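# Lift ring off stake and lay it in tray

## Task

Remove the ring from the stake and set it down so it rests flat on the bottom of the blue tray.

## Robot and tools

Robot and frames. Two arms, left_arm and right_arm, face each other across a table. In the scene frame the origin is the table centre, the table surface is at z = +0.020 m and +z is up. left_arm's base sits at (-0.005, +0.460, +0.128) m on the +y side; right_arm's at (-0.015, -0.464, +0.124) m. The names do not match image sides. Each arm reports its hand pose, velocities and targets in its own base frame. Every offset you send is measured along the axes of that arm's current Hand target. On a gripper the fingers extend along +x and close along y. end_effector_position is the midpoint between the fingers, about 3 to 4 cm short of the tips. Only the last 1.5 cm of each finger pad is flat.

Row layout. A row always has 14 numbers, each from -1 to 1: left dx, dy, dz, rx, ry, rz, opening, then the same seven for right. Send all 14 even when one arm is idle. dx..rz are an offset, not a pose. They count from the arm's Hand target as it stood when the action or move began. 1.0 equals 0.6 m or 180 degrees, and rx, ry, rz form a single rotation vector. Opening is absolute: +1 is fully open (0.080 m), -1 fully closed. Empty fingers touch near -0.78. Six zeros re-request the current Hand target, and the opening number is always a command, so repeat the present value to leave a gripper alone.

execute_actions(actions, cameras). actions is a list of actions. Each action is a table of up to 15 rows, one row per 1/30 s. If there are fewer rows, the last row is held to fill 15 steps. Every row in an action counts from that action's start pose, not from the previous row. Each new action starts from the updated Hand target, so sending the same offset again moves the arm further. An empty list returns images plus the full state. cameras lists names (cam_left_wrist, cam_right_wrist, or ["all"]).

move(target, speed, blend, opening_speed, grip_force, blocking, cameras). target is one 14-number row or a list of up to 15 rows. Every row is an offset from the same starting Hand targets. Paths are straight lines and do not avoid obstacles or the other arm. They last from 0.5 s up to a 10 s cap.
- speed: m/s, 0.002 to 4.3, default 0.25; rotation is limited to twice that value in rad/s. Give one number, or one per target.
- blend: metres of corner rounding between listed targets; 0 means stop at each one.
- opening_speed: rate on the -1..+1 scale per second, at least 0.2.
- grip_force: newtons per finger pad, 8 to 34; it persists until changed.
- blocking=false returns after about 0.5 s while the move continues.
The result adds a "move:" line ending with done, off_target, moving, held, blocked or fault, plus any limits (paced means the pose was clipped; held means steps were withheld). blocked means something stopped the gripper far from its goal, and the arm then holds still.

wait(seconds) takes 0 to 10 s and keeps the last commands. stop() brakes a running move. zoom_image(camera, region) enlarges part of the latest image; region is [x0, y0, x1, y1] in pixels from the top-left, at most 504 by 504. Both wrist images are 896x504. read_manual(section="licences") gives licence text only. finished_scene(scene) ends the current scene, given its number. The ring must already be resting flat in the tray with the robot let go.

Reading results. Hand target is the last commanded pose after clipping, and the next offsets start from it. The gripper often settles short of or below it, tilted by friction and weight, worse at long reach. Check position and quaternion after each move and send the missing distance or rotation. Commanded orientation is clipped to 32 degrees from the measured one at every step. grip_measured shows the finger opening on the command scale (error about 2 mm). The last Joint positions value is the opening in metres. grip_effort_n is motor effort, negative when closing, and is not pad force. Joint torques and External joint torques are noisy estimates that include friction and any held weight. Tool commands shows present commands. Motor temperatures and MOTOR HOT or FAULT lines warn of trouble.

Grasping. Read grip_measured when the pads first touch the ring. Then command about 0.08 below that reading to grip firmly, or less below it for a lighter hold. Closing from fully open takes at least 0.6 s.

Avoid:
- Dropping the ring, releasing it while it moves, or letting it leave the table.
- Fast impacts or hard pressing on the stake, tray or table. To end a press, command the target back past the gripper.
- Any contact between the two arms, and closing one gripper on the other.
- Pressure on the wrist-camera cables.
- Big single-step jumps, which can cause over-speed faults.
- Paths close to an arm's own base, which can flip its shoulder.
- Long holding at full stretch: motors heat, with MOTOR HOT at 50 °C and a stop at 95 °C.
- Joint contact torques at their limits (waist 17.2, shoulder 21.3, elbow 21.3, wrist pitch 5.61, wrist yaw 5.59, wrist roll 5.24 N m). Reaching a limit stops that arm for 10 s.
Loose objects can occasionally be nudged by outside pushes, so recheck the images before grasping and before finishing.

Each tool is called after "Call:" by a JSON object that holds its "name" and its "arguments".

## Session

Call:
{"name": "execute_actions", "arguments": {"actions": []}}

Scene clock: 0.00 s.
left_arm: end_effector_position=(+0.3537, -0.0803, +0.1256) grip_measured=+1.000 grip_effort_n=n/a end_effector_quat_wxyz=(+0.442, +0.611, +0.411, -0.513) | right_arm: end_effector_position=(+0.0115, -0.3654, +0.1549) grip_measured=+1.000 grip_effort_n=n/a end_effector_quat_wxyz=(-0.181, -0.586, -0.016, +0.790)
Joint positions: left_arm=[-0.257 1.819 1.508 -1.141 -0.081 1.592 0.08] | right_arm=[-1.422 1.725 1.47 -1.076 0.29 1.4 0.08]
Joint velocities: within noise
Joint torques (N m): no reading
External joint torques (N m): no reading
Motor temperatures (°C): left_arm=[29 32 31 30 32 31] | right_arm=[28 30 28 30 29 31]
Heat: left arm: hottest shoulder 32 °C (+0.0 °C/min); right arm: hottest wrist roll 31 °C (+0.0 °C/min).
Hand target: left_arm +0.3538, -0.0803, +0.1258; +0.442, +0.611, +0.410, -0.513 | right_arm +0.0115, -0.3659, +0.1565; -0.183, -0.585, -0.014, +0.790
Tool commands: left_gripper/opening=+1.0 right_gripper/opening=+1.0

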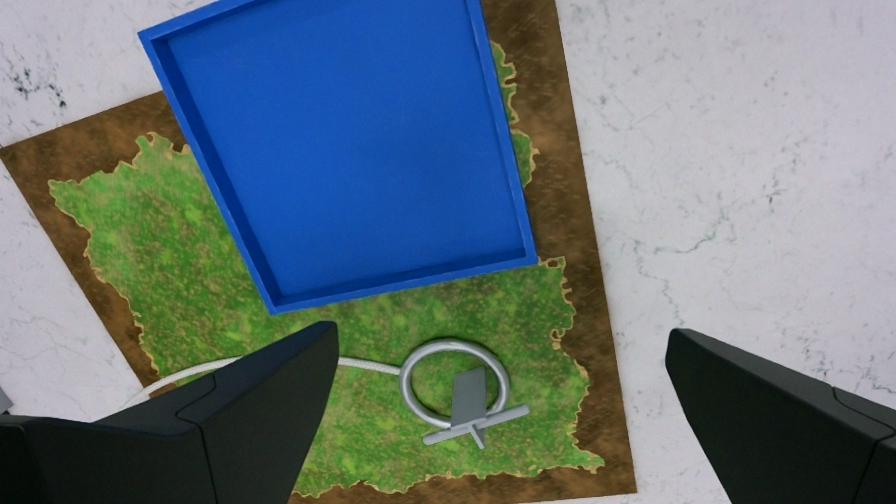

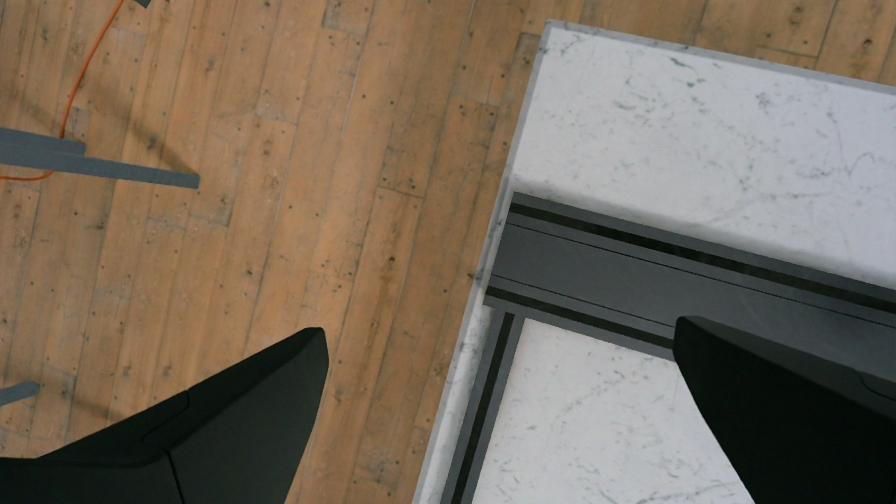

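Call:
{"name": "move", "arguments": {"target": [[0.02,0.055,-0.16,-0.542,0.035,-0.018,0.2,0,0,0,0,0,0,1],[0.15,0.11,-0.321,0.911,-0.0594,0.031,-0.3,0,0,0,0,0,0,1]], "speed": 0.5, "blend": 0.03, "cameras": ["cam_left_wrist"]}}

Scene clock: 71.53 s.
left_arm: end_effector_position=(+0.4793, +0.0914, +0.0661) grip_measured=-0.295 grip_effort_n=-20.2 end_effector_quat_wxyz=(+0.508, -0.502, +0.495, +0.495) | right_arm: end_effector_position=(+0.0115, -0.3654, +0.1549) grip_measured=+1.000 grip_effort_n=-0.7 end_effector_quat_wxyz=(-0.181, -0.586, -0.016, +0.790)
Joint positions: left_arm=[0.188 2.503 2.356 -1.402 -0.002 -1.377 0.022] | right_arm=[-1.422 1.725 1.47 -1.076 0.29 1.4 0.08]
Joint torques (N m): left_arm=[0.11 -9.23 6.06 -0.01 0.06 -0.15] | right_arm=[-0.02 -7.56 5.08 0.94 0.25 -0.01]
External joint torques (N m): left_arm=[0.21 2.64 0.39 -0.33 0.12 -0.15] | right_arm=[-0.04 -0.46 -0.87 0.26 0.04 0]
Motor temperatures (°C): left_arm=[29 40 35 31 32 31] | right_arm=[28 39 33 30 29 31]
Heat: left arm: hottest shoulder 40 °C (+5.0 °C/min); right arm: hottest shoulder 39 °C (+6.0 °C/min).
Hand target: left_arm +0.4800, +0.0909, +0.0604; +0.500, -0.500, +0.501, +0.499 | right_arm +0.0115, -0.3659, +0.1565; -0.183, -0.585, -0.014, +0.790
Off the commanded pose: left_arm 0.006 m, 1 deg | right_arm 0.002 m, 0 deg.
joint sent to its limit (left arm) — joint 3 (elbow), upper limit, where the elbow is as straight as it goes. The joint targets still meet the commanded pose.
move: done
Images, in order (width x height): cam_left_wrist 896x504.

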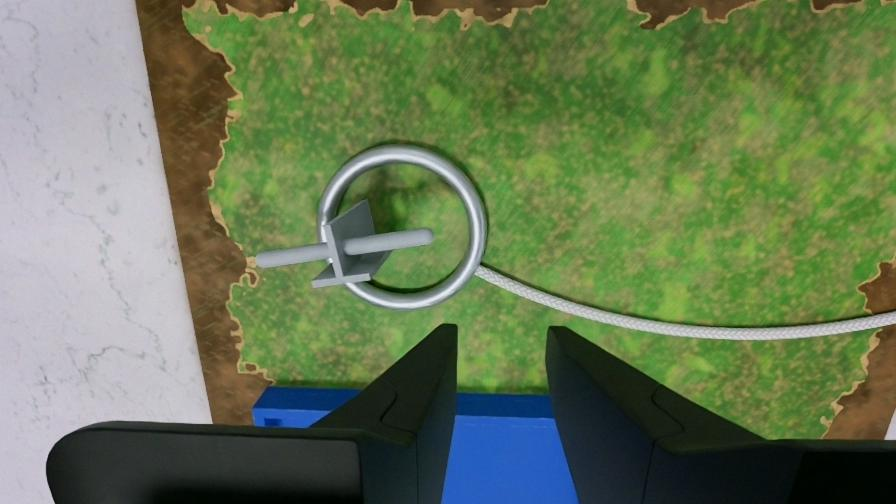

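Call:
{"name": "move", "arguments": {"target": [0.164,-0.011,-0.02,0,0,0.056,-0.4,0,0,0,0,0,0,1], "cameras": ["cam_left_wrist"], "speed": 0.15}}

Scene clock: 104.97 s.
left_arm: end_effector_position=(+0.4862, +0.0786, -0.0327) grip_measured=-0.396 grip_effort_n=-20.2 end_effector_quat_wxyz=(+0.481, -0.475, +0.521, +0.521) | right_arm: end_effector_position=(+0.0115, -0.3654, +0.1549) grip_measured=+1.000 grip_effort_n=-0.7 end_effector_quat_wxyz=(-0.181, -0.586, -0.016, +0.790)
Joint positions: left_arm=[0.154 2.714 2.361 -1.302 -0.02 -1.412 0.017] | right_arm=[-1.422 1.725 1.47 -1.076 0.29 1.4 0.08]
Joint torques (N m): left_arm=[-0.09 -10.16 5.34 0.23 -0.29 -0.16] | right_arm=[-0.02 -7.53 5.06 0.93 0.29 -0.01]
External joint torques (N m): left_arm=[-0.07 2.41 -0.18 0.07 -0.22 -0.16] | right_arm=[-0.06 -0.56 -0.76 0.28 0.08 0]
Motor temperatures (°C): left_arm=[29 46 36 30 32 31] | right_arm=[28 41 33 30 29 31]
Heat: left arm: hottest shoulder 46 °C (+7.0 °C/min); right arm: hottest shoulder 41 °C (+3.0 °C/min).
Hand target: left_arm +0.4865, +0.0789, -0.0380; +0.454, -0.454, +0.543, +0.542 | right_arm +0.0115, -0.3659, +0.1565; -0.183, -0.585, -0.014, +0.790
Off the commanded pose: left_arm 0.005 m, 5 deg | right_arm 0.002 m, 0 deg.
joint sent to its limit (left arm) — joint 3 (elbow), upper limit, where the elbow is as straight as it goes. The joint targets are off in orientation, not in position.
move: off_target (left_arm)
Images, in order (width x height): cam_left_wrist 896x504.

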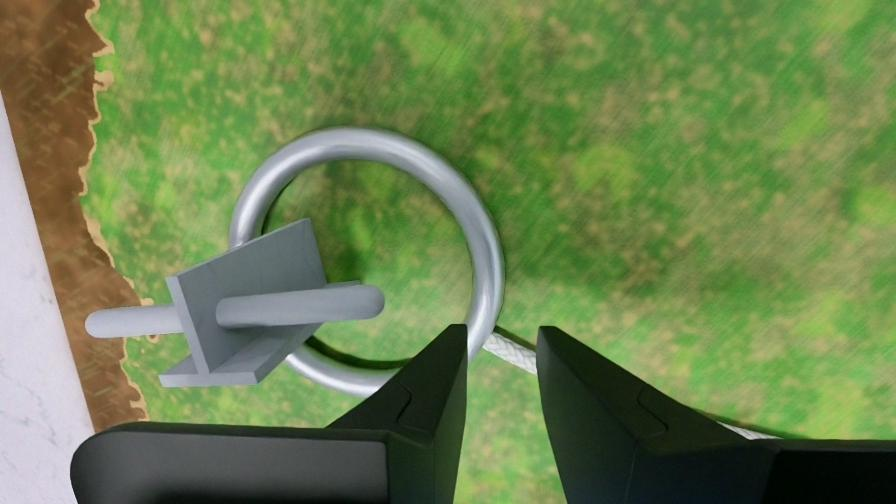

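Call:
{"name": "move", "arguments": {"target": [0.0556,-0.0014,0.004,0,0,-0.028,-0.4,0,0,0,0,0,0,1], "cameras": ["cam_left_wrist"], "speed": 0.05}}

Scene clock: 122.47 s.
left_arm: end_effector_position=(+0.4854, +0.0820, -0.0610) grip_measured=-0.396 grip_effort_n=-20.2 end_effector_quat_wxyz=(+0.484, -0.481, +0.515, +0.519) | right_arm: end_effector_position=(+0.0115, -0.3654, +0.1549) grip_measured=+1.000 grip_effort_n=-0.7 end_effector_quat_wxyz=(-0.181, -0.586, -0.016, +0.790)
Joint positions: left_arm=[0.162 2.718 2.256 -1.176 -0.017 -1.411 0.017] | right_arm=[-1.422 1.725 1.47 -1.076 0.29 1.4 0.08]
Joint torques (N m): left_arm=[0.05 -9.65 4.1 0.32 0.08 0.12] | right_arm=[-0.01 -7.53 5.06 0.93 0.27 -0.02]
External joint torques (N m): left_arm=[0.05 2.88 -1.37 0.13 0.15 0.12] | right_arm=[0.06 -0.47 -0.9 0.24 0.05 -0.01]
Heat: left arm: hottest shoulder 45 °C (+5.0 °C/min); right arm: hottest shoulder 41 °C (+2.0 °C/min).
Hand target: left_arm +0.4816, +0.0812, -0.0710; +0.477, -0.478, +0.522, +0.521 | right_arm +0.0115, -0.3659, +0.1565; -0.183, -0.585, -0.014, +0.790
Off the commanded pose: left_arm 0.011 m, 1 deg | right_arm 0.002 m, 0 deg.
move: off_target (left_arm)
Images, in order (width x height): cam_left_wrist 896x504.

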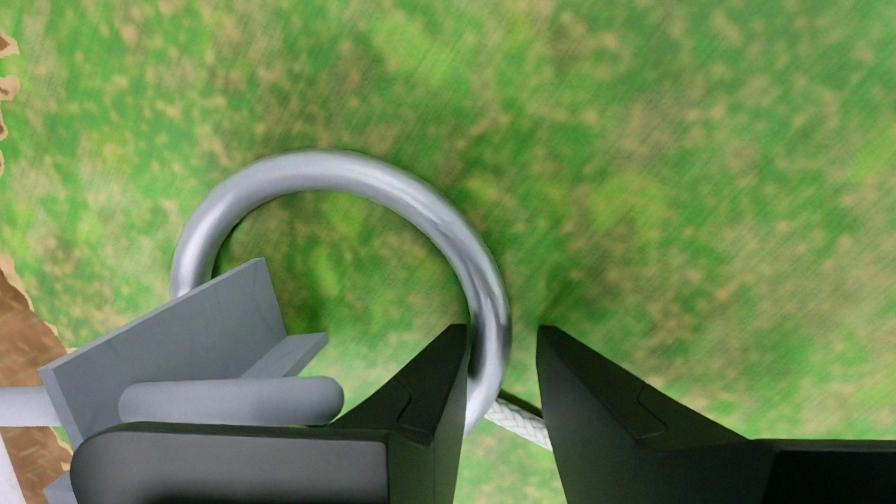

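Call:
{"name": "move", "arguments": {"target": [0.017,0.002,0,0,0,0,-0.4,0,0,0,0,0,0,1], "cameras": ["cam_left_wrist"], "speed": 0.04}}

Scene clock: 140.57 s.
left_arm: end_effector_position=(+0.4840, +0.0818, -0.0654) grip_measured=-0.397 grip_effort_n=-16.5 end_effector_quat_wxyz=(+0.484, -0.482, +0.515, +0.518) | right_arm: end_effector_position=(+0.0115, -0.3654, +0.1549) grip_measured=+1.000 grip_effort_n=-0.2 end_effector_quat_wxyz=(-0.181, -0.586, -0.016, +0.790)
Joint positions: left_arm=[0.162 2.714 2.23 -1.153 -0.017 -1.41 0.017] | right_arm=[-1.422 1.725 1.47 -1.076 0.29 1.4 0.08]
Joint torques (N m): left_arm=[0.08 -8.83 3.1 1.36 0.08 0.11] | right_arm=[0.01 -7.47 5.04 0.92 0.27 -0.01]
External joint torques (N m): left_arm=[0.08 3.6 -2.32 1.18 0.15 0.11] | right_arm=[0.09 -0.4 -0.87 0.26 0.05 0]
Heat: left arm: hottest shoulder 48 °C (+5.0 °C/min); right arm: hottest shoulder 42 °C (+2.0 °C/min).
Hand target: left_arm +0.4795, +0.0812, -0.0810; +0.477, -0.478, +0.522, +0.521 | right_arm +0.0115, -0.3659, +0.1565; -0.183, -0.585, -0.014, +0.790
Off the commanded pose: left_arm 0.016 m, 1 deg | right_arm 0.002 m, 0 deg.
move: off_target (left_arm)
Images, in order (width x height): cam_left_wrist 896x504.

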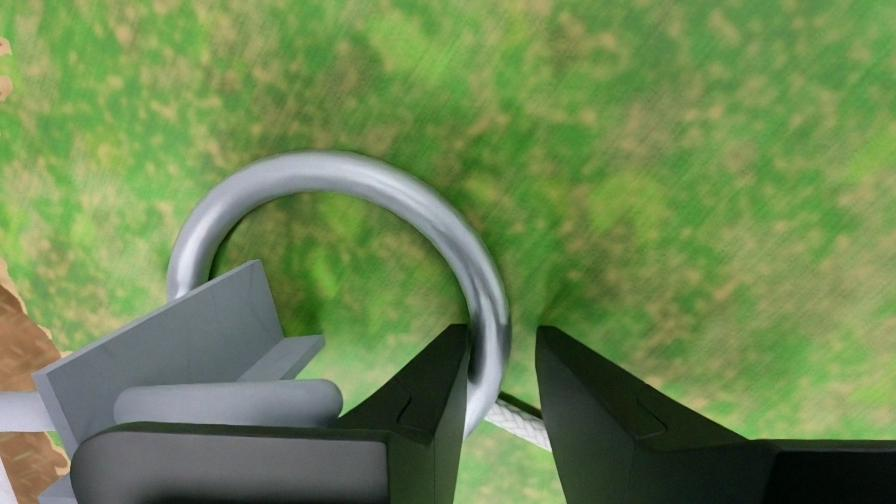

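Call:
{"name": "move", "arguments": {"target": [0,0,0,0,0,0,-0.95,0,0,0,0,0,0,1], "cameras": ["cam_left_wrist"], "opening_speed": 0.4}}

Scene clock: 148.90 s.
left_arm: end_effector_position=(+0.4844, +0.0819, -0.0653) grip_measured=-0.609 grip_effort_n=-83.5 end_effector_quat_wxyz=(+0.486, -0.481, +0.515, +0.517) | right_arm: end_effector_position=(+0.0115, -0.3654, +0.1549) grip_measured=+1.000 grip_effort_n=-0.7 end_effector_quat_wxyz=(-0.181, -0.586, -0.016, +0.790)
Joint positions: left_arm=[0.162 2.713 2.229 -1.15 -0.017 -1.405 0.008] | right_arm=[-1.422 1.725 1.47 -1.076 0.29 1.4 0.08]
Joint torques (N m): left_arm=[0.09 -8.76 3.14 1.18 0.07 -0.04] | right_arm=[-0.03 -7.48 5.09 0.95 0.28 0]
External joint torques (N m): left_arm=[0.07 3.73 -2.31 0.98 0.14 -0.04] | right_arm=[-0.04 -0.44 -0.82 0.28 0.07 0.01]
Heat: left arm: hottest shoulder 46 °C (+2.0 °C/min); right arm: hottest shoulder 42 °C (+2.0 °C/min).
Hand target: left_arm +0.4795, +0.0812, -0.0809; +0.477, -0.478, +0.522, +0.521 | right_arm +0.0115, -0.3659, +0.1565; -0.183, -0.585, -0.014, +0.790
Off the commanded pose: left_arm 0.016 m, 1 deg | right_arm 0.002 m, 0 deg.
move: off_target (left_arm)
Images, in order (width x height): cam_left_wrist 896x504.

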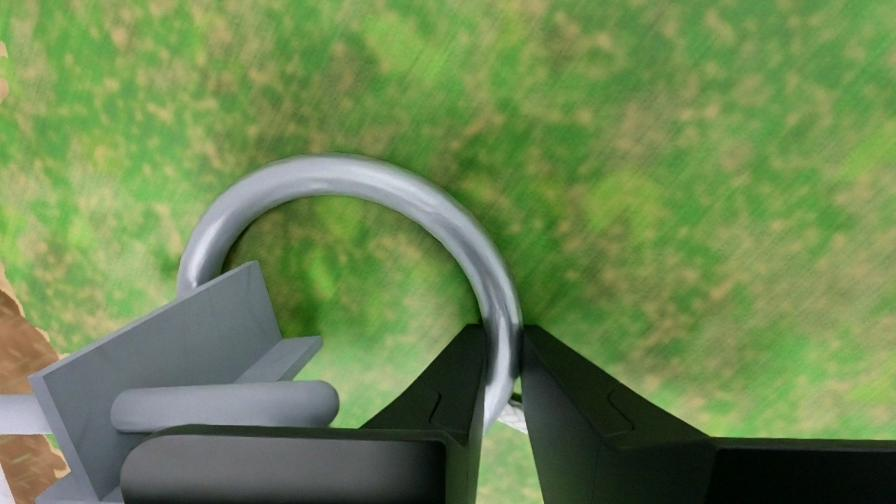

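Call:
{"name": "move", "arguments": {"target": [[-0.0357,-0.006,0,0,0,0,-0.95,0,0,0,0,0,0,1],[-0.082,0.0193,0,0,0,-0.106,-0.95,0,0,0,0,0,0,1],[-0.117,0.056,0,0,0,-0.206,-0.95,0,0,0,0,0,0,1]], "blend": [0,0.005,0], "cameras": ["cam_left_wrist"], "speed": 0.07}}

Scene clock: 183.23 s.
left_arm: end_effector_position=(+0.4505, +0.0808, -0.0158) grip_measured=-0.609 grip_effort_n=-83.5 end_effector_quat_wxyz=(+0.614, -0.616, +0.349, +0.349) | right_arm: end_effector_position=(+0.0115, -0.3654, +0.1549) grip_measured=+1.000 grip_effort_n=-0.7 end_effector_quat_wxyz=(-0.181, -0.586, -0.016, +0.790)
Joint positions: left_arm=[0.214 2.098 1.171 -0.116 0.111 -1.39 0.008] | right_arm=[-1.422 1.725 1.47 -1.076 0.29 1.4 0.08]
Joint torques (N m): left_arm=[0.13 -10.68 4.15 1.37 0.18 0.12] | right_arm=[-0.01 -7.55 5.02 0.94 0.29 -0.01]
External joint torques (N m): left_arm=[0.13 -1.45 -1.15 0.27 0.17 0.09] | right_arm=[-0.04 -0.5 -0.91 0.26 0.08 0]
Heat: left arm: hottest shoulder 47 °C (+2.0 °C/min); right arm: hottest shoulder 42 °C (+1.0 °C/min).
Hand target: left_arm +0.4521, +0.0814, -0.0082; +0.618, -0.619, +0.343, +0.342 | right_arm +0.0115, -0.3659, +0.1565; -0.183, -0.585, -0.014, +0.790
Off the commanded pose: left_arm 0.008 m, 1 deg | right_arm 0.002 m, 0 deg.
move: done
Images, in order (width x height): cam_left_wrist 896x504.

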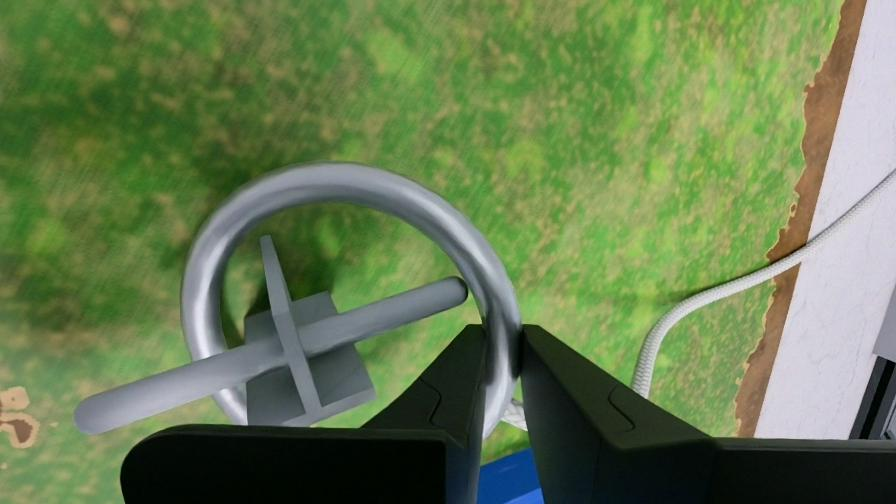

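Call:
{"name": "zoom_image", "arguments": {"camera": "cam_left_wrist", "region": [340, 220, 540, 420]}}

Scaled by 2.520 from the camera's 896x504 image, which has a finer 1280x720 frame.

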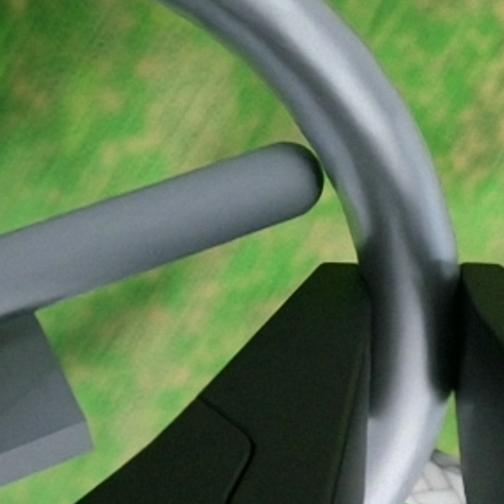

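Call:
{"name": "move", "arguments": {"target": [-0.0195,-0.001,0,0,0,-0.044,-0.95,0,0,0,0,0,0,1], "cameras": ["cam_left_wrist"], "speed": 0.05}}

Call:
{"name": "zoom_image", "arguments": {"camera": "cam_left_wrist", "region": [60, 140, 540, 440]}}

Scene clock: 222.97 s.
left_arm: end_effector_position=(+0.4448, +0.0807, -0.0057) grip_measured=-0.609 grip_effort_n=-83.5 end_effector_quat_wxyz=(+0.638, -0.637, +0.307, +0.305) | right_arm: end_effector_position=(+0.0115, -0.3654, +0.1549) grip_measured=+1.000 grip_effort_n=-0.2 end_effector_quat_wxyz=(-0.181, -0.586, -0.016, +0.790)
Joint positions: left_arm=[0.227 2.029 1.021 0.1 0.143 -1.39 0.008] | right_arm=[-1.422 1.725 1.47 -1.076 0.29 1.4 0.08]
Joint torques (N m): left_arm=[0.13 -10.1 4.2 1.62 0.21 -0.11] | right_arm=[-0.07 -7.57 5.08 0.93 0.29 -0.01]
External joint torques (N m): left_arm=[0.14 -1.51 -0.95 0.36 0.18 -0.14] | right_arm=[-0.04 -0.52 -0.83 0.26 0.07 0]
Heat: left arm: hottest shoulder 47 °C (+1.0 °C/min); right arm: hottest shoulder 43 °C (+1.0 °C/min).
Hand target: left_arm +0.4465, +0.0814, +0.0021; +0.640, -0.641, +0.300, +0.299 | right_arm +0.0115, -0.3659, +0.1565; -0.183, -0.585, -0.014, +0.790
Off the commanded pose: left_arm 0.008 m, 1 deg | right_arm 0.002 m, 0 deg.
move: done
Images, in order (width x height): cam_left_wrist 896x504.

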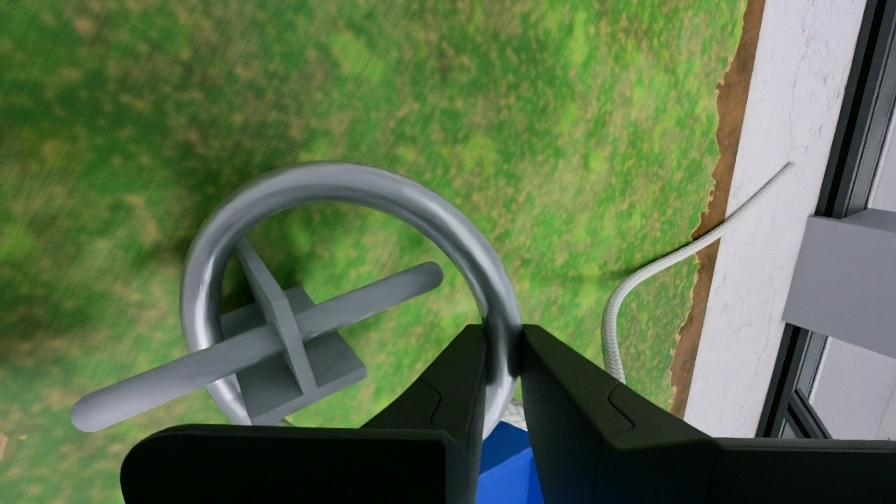

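Scaled by 1.050 from the camera's 896x504 image, which has a finer 1280x720 frame.

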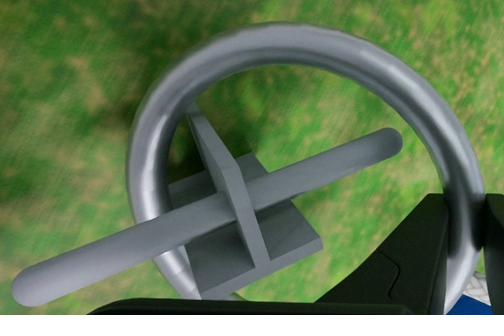

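Call:
{"name": "move", "arguments": {"target": [-0.027,0.025,-0.002,0,0,-0.067,-0.95,0,0,0,0,0,0,1], "cameras": ["cam_left_wrist"], "speed": 0.06}}

Scene clock: 234.83 s.
left_arm: end_effector_position=(+0.4231, +0.0797, -0.0024) grip_measured=-0.609 grip_effort_n=-83.5 end_effector_quat_wxyz=(+0.666, -0.666, +0.238, +0.237) | right_arm: end_effector_position=(+0.0115, -0.3654, +0.1549) grip_measured=+1.000 grip_effort_n=-0.7 end_effector_quat_wxyz=(-0.181, -0.586, -0.016, +0.790)
Joint positions: left_arm=[0.255 1.978 0.757 0.521 0.198 -1.407 0.008] | right_arm=[-1.422 1.725 1.47 -1.076 0.29 1.4 0.08]
Joint torques (N m): left_arm=[0.19 -8.95 3.68 1.85 0.24 -0.11] | right_arm=[0 -7.5 5.02 0.92 0.28 0]
External joint torques (N m): left_arm=[0.19 -1.3 -0.9 0.35 0.2 -0.15] | right_arm=[-0.01 -0.56 -0.8 0.27 0.08 0.01]
Motor temperatures (°C): left_arm=[29 48 35 36 32 31] | right_arm=[28 43 34 30 29 31]
Heat: left arm: hottest shoulder 48 °C (+2.0 °C/min); right arm: hottest shoulder 43 °C (+1.0 °C/min).
Hand target: left_arm +0.4246, +0.0802, +0.0049; +0.668, -0.669, +0.230, +0.230 | right_arm +0.0115, -0.3659, +0.1565; -0.183, -0.585, -0.014, +0.790
Off the commanded pose: left_arm 0.007 m, 1 deg | right_arm 0.002 m, 0 deg.
move: done
Images, in order (width x height): cam_left_wrist 896x504.

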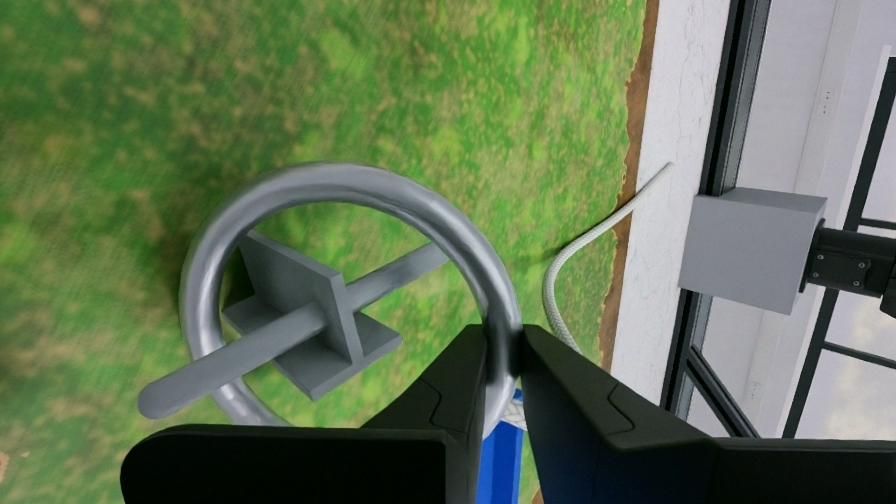

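Call:
{"name": "move", "arguments": {"target": [-0.079,0.062,-0.0175,0,0,0,-0.95,0,0,0,0,0,0,1], "cameras": ["cam_left_wrist"], "speed": 0.1}}

Scene clock: 245.80 s.
left_arm: end_effector_position=(+0.3632, +0.0694, -0.0007) grip_measured=-0.609 grip_effort_n=-83.5 end_effector_quat_wxyz=(+0.664, -0.669, +0.236, +0.237) | right_arm: end_effector_position=(+0.0115, -0.3654, +0.1549) grip_measured=+1.000 grip_effort_n=-0.7 end_effector_quat_wxyz=(-0.181, -0.586, -0.016, +0.790)
Joint positions: left_arm=[0.275 1.816 0.501 0.615 0.213 -1.402 0.008] | right_arm=[-1.422 1.725 1.47 -1.076 0.29 1.4 0.08]
Joint torques (N m): left_arm=[0.14 -7.11 3.34 1.86 0.25 0.17] | right_arm=[-0.02 -7.49 5.03 0.94 0.29 -0.02]
External joint torques (N m): left_arm=[0.09 -1.11 -0.78 0.38 0.21 0.13] | right_arm=[-0.02 -0.45 -0.88 0.27 0.07 -0.01]
Heat: left arm: hottest shoulder 49 °C (+2.0 °C/min); right arm: hottest shoulder 43 °C (+1.0 °C/min).
Hand target: left_arm +0.3643, +0.0698, +0.0048; +0.668, -0.669, +0.230, +0.230 | right_arm +0.0115, -0.3659, +0.1565; -0.183, -0.585, -0.014, +0.790
Off the commanded pose: left_arm 0.006 m, 1 deg | right_arm 0.002 m, 0 deg.
move: done
Images, in order (width x height): cam_left_wrist 896x504.

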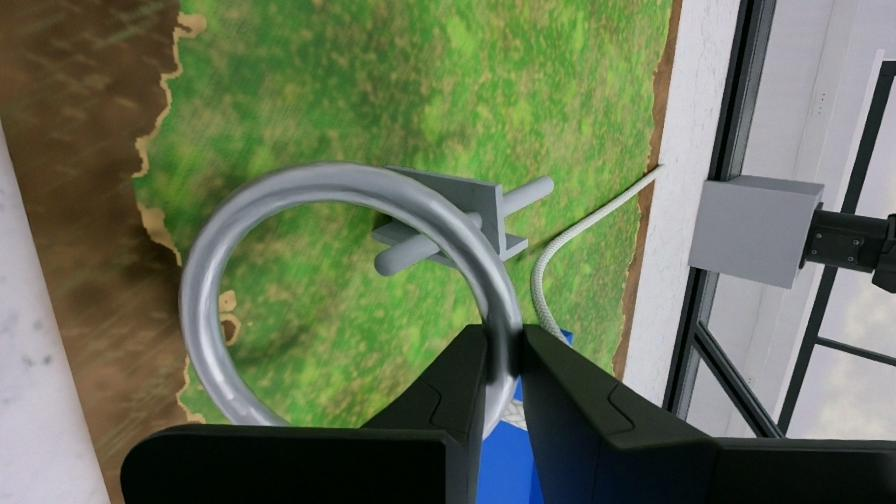

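Call:
{"name": "move", "arguments": {"target": [[-0.113,-0.1445,0,0,0,0,-0.95,0,0,0,0,0,0,1],[-0.074,-0.175,-0.3,0,0,0,-0.95,0,0,0,0,0,0,1],[0.14,-0.147,-0.3,0,0,0.311,-0.95,0,0,0,0,0,0,1]], "blend": 0.02, "cameras": ["cam_left_wrist"]}}

Scene clock: 267.67 s.
left_arm: end_effector_position=(+0.4838, -0.1101, +0.0263) grip_measured=-0.609 grip_effort_n=-83.5 end_effector_quat_wxyz=(+0.496, -0.502, +0.504, +0.499) | right_arm: end_effector_position=(+0.0115, -0.3654, +0.1549) grip_measured=+1.000 grip_effort_n=-0.7 end_effector_quat_wxyz=(-0.181, -0.586, -0.016, +0.790)
Joint positions: left_arm=[-0.22 2.587 2.354 -1.34 0.012 -1.793 0.008] | right_arm=[-1.422 1.725 1.47 -1.076 0.29 1.4 0.08]
Joint torques (N m): left_arm=[0.07 -9.94 6.23 -0.14 0.1 0.12] | right_arm=[-0.04 -7.5 5.02 0.93 0.29 -0.02]
External joint torques (N m): left_arm=[0.08 2.31 0.56 -0.41 0.15 0.13] | right_arm=[0 -0.43 -0.89 0.27 0.07 -0.01]
Heat: left arm: hottest shoulder 46 °C (-1.0 °C/min); right arm: hottest shoulder 44 °C (+1.0 °C/min).
Hand target: left_arm +0.4846, -0.1103, +0.0228; +0.482, -0.483, +0.518, +0.516 | right_arm +0.0115, -0.3659, +0.1565; -0.183, -0.585, -0.014, +0.790
Off the commanded pose: left_arm 0.004 m, 4 deg | right_arm 0.002 m, 0 deg.
joint sent to its limit (left arm) — joint 3 (elbow), upper limit, where the elbow is as straight as it goes. The joint targets are off in orientation, not in position.
move: off_target (left_arm)
Images, in order (width x height): cam_left_wrist 896x504.

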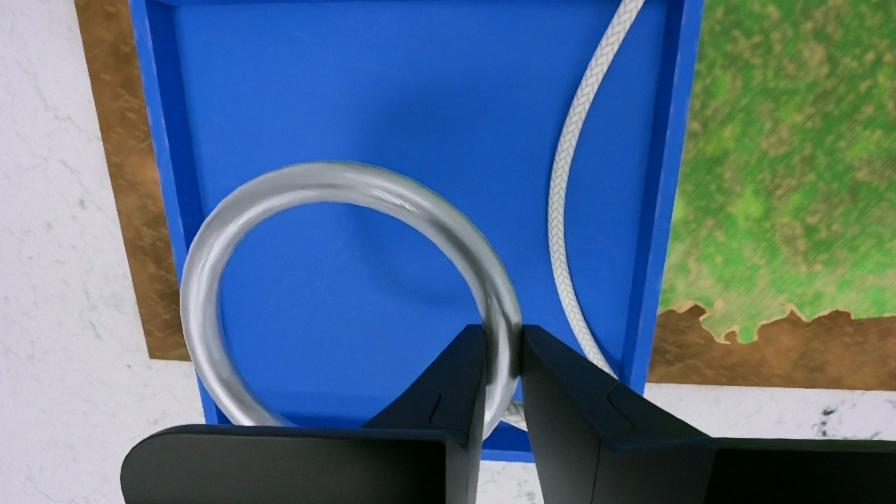

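Call:
{"name": "move", "arguments": {"target": [[0.123,-0.0155,0,0,0,0,-0.95,0,0,0,0,0,0,1],[0.153,-0.0165,0,0,0,0,-0.95,0,0,0,0,0,0,1]], "blend": 0.005, "speed": [0.15,0.04], "cameras": ["cam_left_wrist"]}}

Scene clock: 275.20 s.
left_arm: end_effector_position=(+0.4890, -0.1111, -0.0555) grip_measured=-0.609 grip_effort_n=-83.5 end_effector_quat_wxyz=(+0.485, -0.485, +0.514, +0.514) | right_arm: end_effector_position=(+0.0115, -0.3654, +0.1549) grip_measured=+1.000 grip_effort_n=-0.2 end_effector_quat_wxyz=(-0.181, -0.586, -0.016, +0.790)
Joint positions: left_arm=[-0.219 2.757 2.356 -1.227 0.013 -1.79 0.008] | right_arm=[-1.422 1.725 1.47 -1.076 0.29 1.4 0.08]
Joint torques (N m): left_arm=[0.11 -8.87 4.42 1.44 0.05 0.08] | right_arm=[-0.01 -7.54 5.09 0.94 0.29 -0.02]
External joint torques (N m): left_arm=[0.14 3.87 -1.12 1.24 0.09 0.09] | right_arm=[-0.01 -0.52 -0.79 0.28 0.08 -0.01]
Heat: left arm: hottest shoulder 48 °C (+1.0 °C/min); right arm: hottest shoulder 44 °C (+1.0 °C/min).
Hand target: left_arm +0.4881, -0.1104, -0.0695; +0.482, -0.483, +0.518, +0.516 | right_arm +0.0115, -0.3659, +0.1565; -0.183, -0.585, -0.014, +0.790
Off the commanded pose: left_arm 0.014 m, 1 deg | right_arm 0.002 m, 0 deg.
move: off_target (left_arm)
Images, in order (width x height): cam_left_wrist 896x504.

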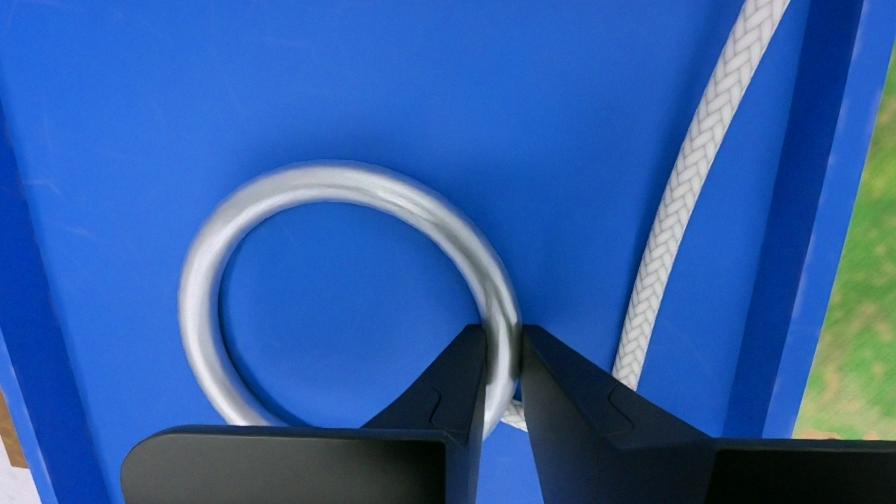

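Call:
{"name": "move", "arguments": {"target": [0,0,0,0,0,0,-0.3,0,0,0,0,0,0,1], "opening_speed": 0.3, "speed": 0.02}}

Call:
{"name": "move", "arguments": {"target": [-0.2,0,0,0,0,0,-0.3,0,0,0,0,0,0,1], "speed": 0.12, "cameras": ["cam_left_wrist"]}}

Scene clock: 286.47 s.
left_arm: end_effector_position=(+0.4903, -0.1114, -0.0556) grip_measured=-0.306 grip_effort_n=22.1 end_effector_quat_wxyz=(+0.486, -0.488, +0.513, +0.512) | right_arm: end_effector_position=(+0.0115, -0.3654, +0.1549) grip_measured=+1.000 grip_effort_n=-0.2 end_effector_quat_wxyz=(-0.181, -0.586, -0.016, +0.790)
Joint positions: left_arm=[-0.219 2.757 2.356 -1.22 0.014 -1.79 0.021] | right_arm=[-1.422 1.725 1.47 -1.076 0.29 1.4 0.08]
Joint torques (N m): left_arm=[0.11 -8.86 4.42 1 0.04 0.08] | right_arm=[0 -7.55 4.99 0.94 0.27 -0.01]
External joint torques (N m): left_arm=[0.2 3.84 -1.1 0.82 0.08 0.09] | right_arm=[0.05 -0.52 -0.91 0.27 0.05 0]
Heat: left arm: hottest shoulder 50 °C (+2.0 °C/min); right arm: hottest shoulder 44 °C (+1.0 °C/min). Fold the left arm in close to its base, or ease its load, before you think long.
Hand target: left_arm +0.4882, -0.1105, -0.0694; +0.482, -0.483, +0.518, +0.516 | right_arm +0.0115, -0.3659, +0.1565; -0.183, -0.585, -0.014, +0.790
Off the commanded pose: left_arm 0.014 m, 1 deg | right_arm 0.002 m, 0 deg.
MOTOR HOT: joint 2 (shoulder) of the left arm reports 50 °C; the controller stops that arm at 95 °C. To cool a motor, set the load down, stop pushing, or move to a pose that needs little force.
move: off_target (left_arm)

Scene clock: 287.87 s.
left_arm: end_effector_position=(+0.4949, -0.1107, +0.0441) grip_measured=-0.304 grip_effort_n=17.0 end_effector_quat_wxyz=(+0.509, -0.524, +0.490, +0.476) | right_arm: end_effector_position=(+0.0115, -0.3654, +0.1549) grip_measured=+1.000 grip_effort_n=-0.2 end_effector_quat_wxyz=(-0.181, -0.586, -0.016, +0.790)
Joint positions: left_arm=[-0.216 2.554 2.361 -1.306 0.014 -1.789 0.021] | right_arm=[-1.422 1.725 1.47 -1.076 0.29 1.4 0.08]
Joint torques (N m): left_arm=[0.13 -12.67 5.67 0.08 0.05 0.12] | right_arm=[-0.01 -7.57 5.03 0.93 0.28 -0.02]
External joint torques (N m): left_arm=[0.31 -0.48 -0.1 -0.33 0.09 0.12] | right_arm=[-0.06 -0.58 -0.82 0.28 0.07 -0.01]
Heat: left arm: hottest shoulder 50 °C (+2.0 °C/min); right arm: hottest shoulder 44 °C (+1.0 °C/min). Fold the left arm in close to its base, or ease its load, before you think long.
Hand target: left_arm +0.4965, -0.1103, +0.0502; +0.482, -0.483, +0.518, +0.516 | right_arm +0.0115, -0.3659, +0.1565; -0.183, -0.585, -0.014, +0.790
Off the commanded pose: left_arm 0.006 m, 8 deg | right_arm 0.002 m, 0 deg.
MOTOR HOT: still on. Joint 2 (shoulder) of the left arm reports 50 °C.
joint sent to its limit (left arm) — joint 3 (elbow), upper limit, where the elbow is as straight as it goes. The joint targets are off in orientation, not in position.
move: off_target (left_arm)
Images, in order (width x height): cam_left_wrist 896x504.

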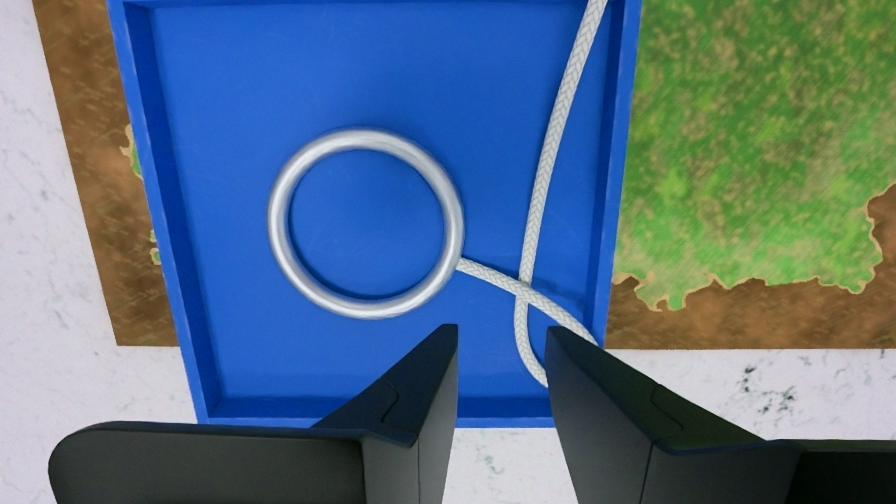

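Call:
{"name": "finished_scene", "arguments": {"scene": 3}}

The scene is finished: the task was done.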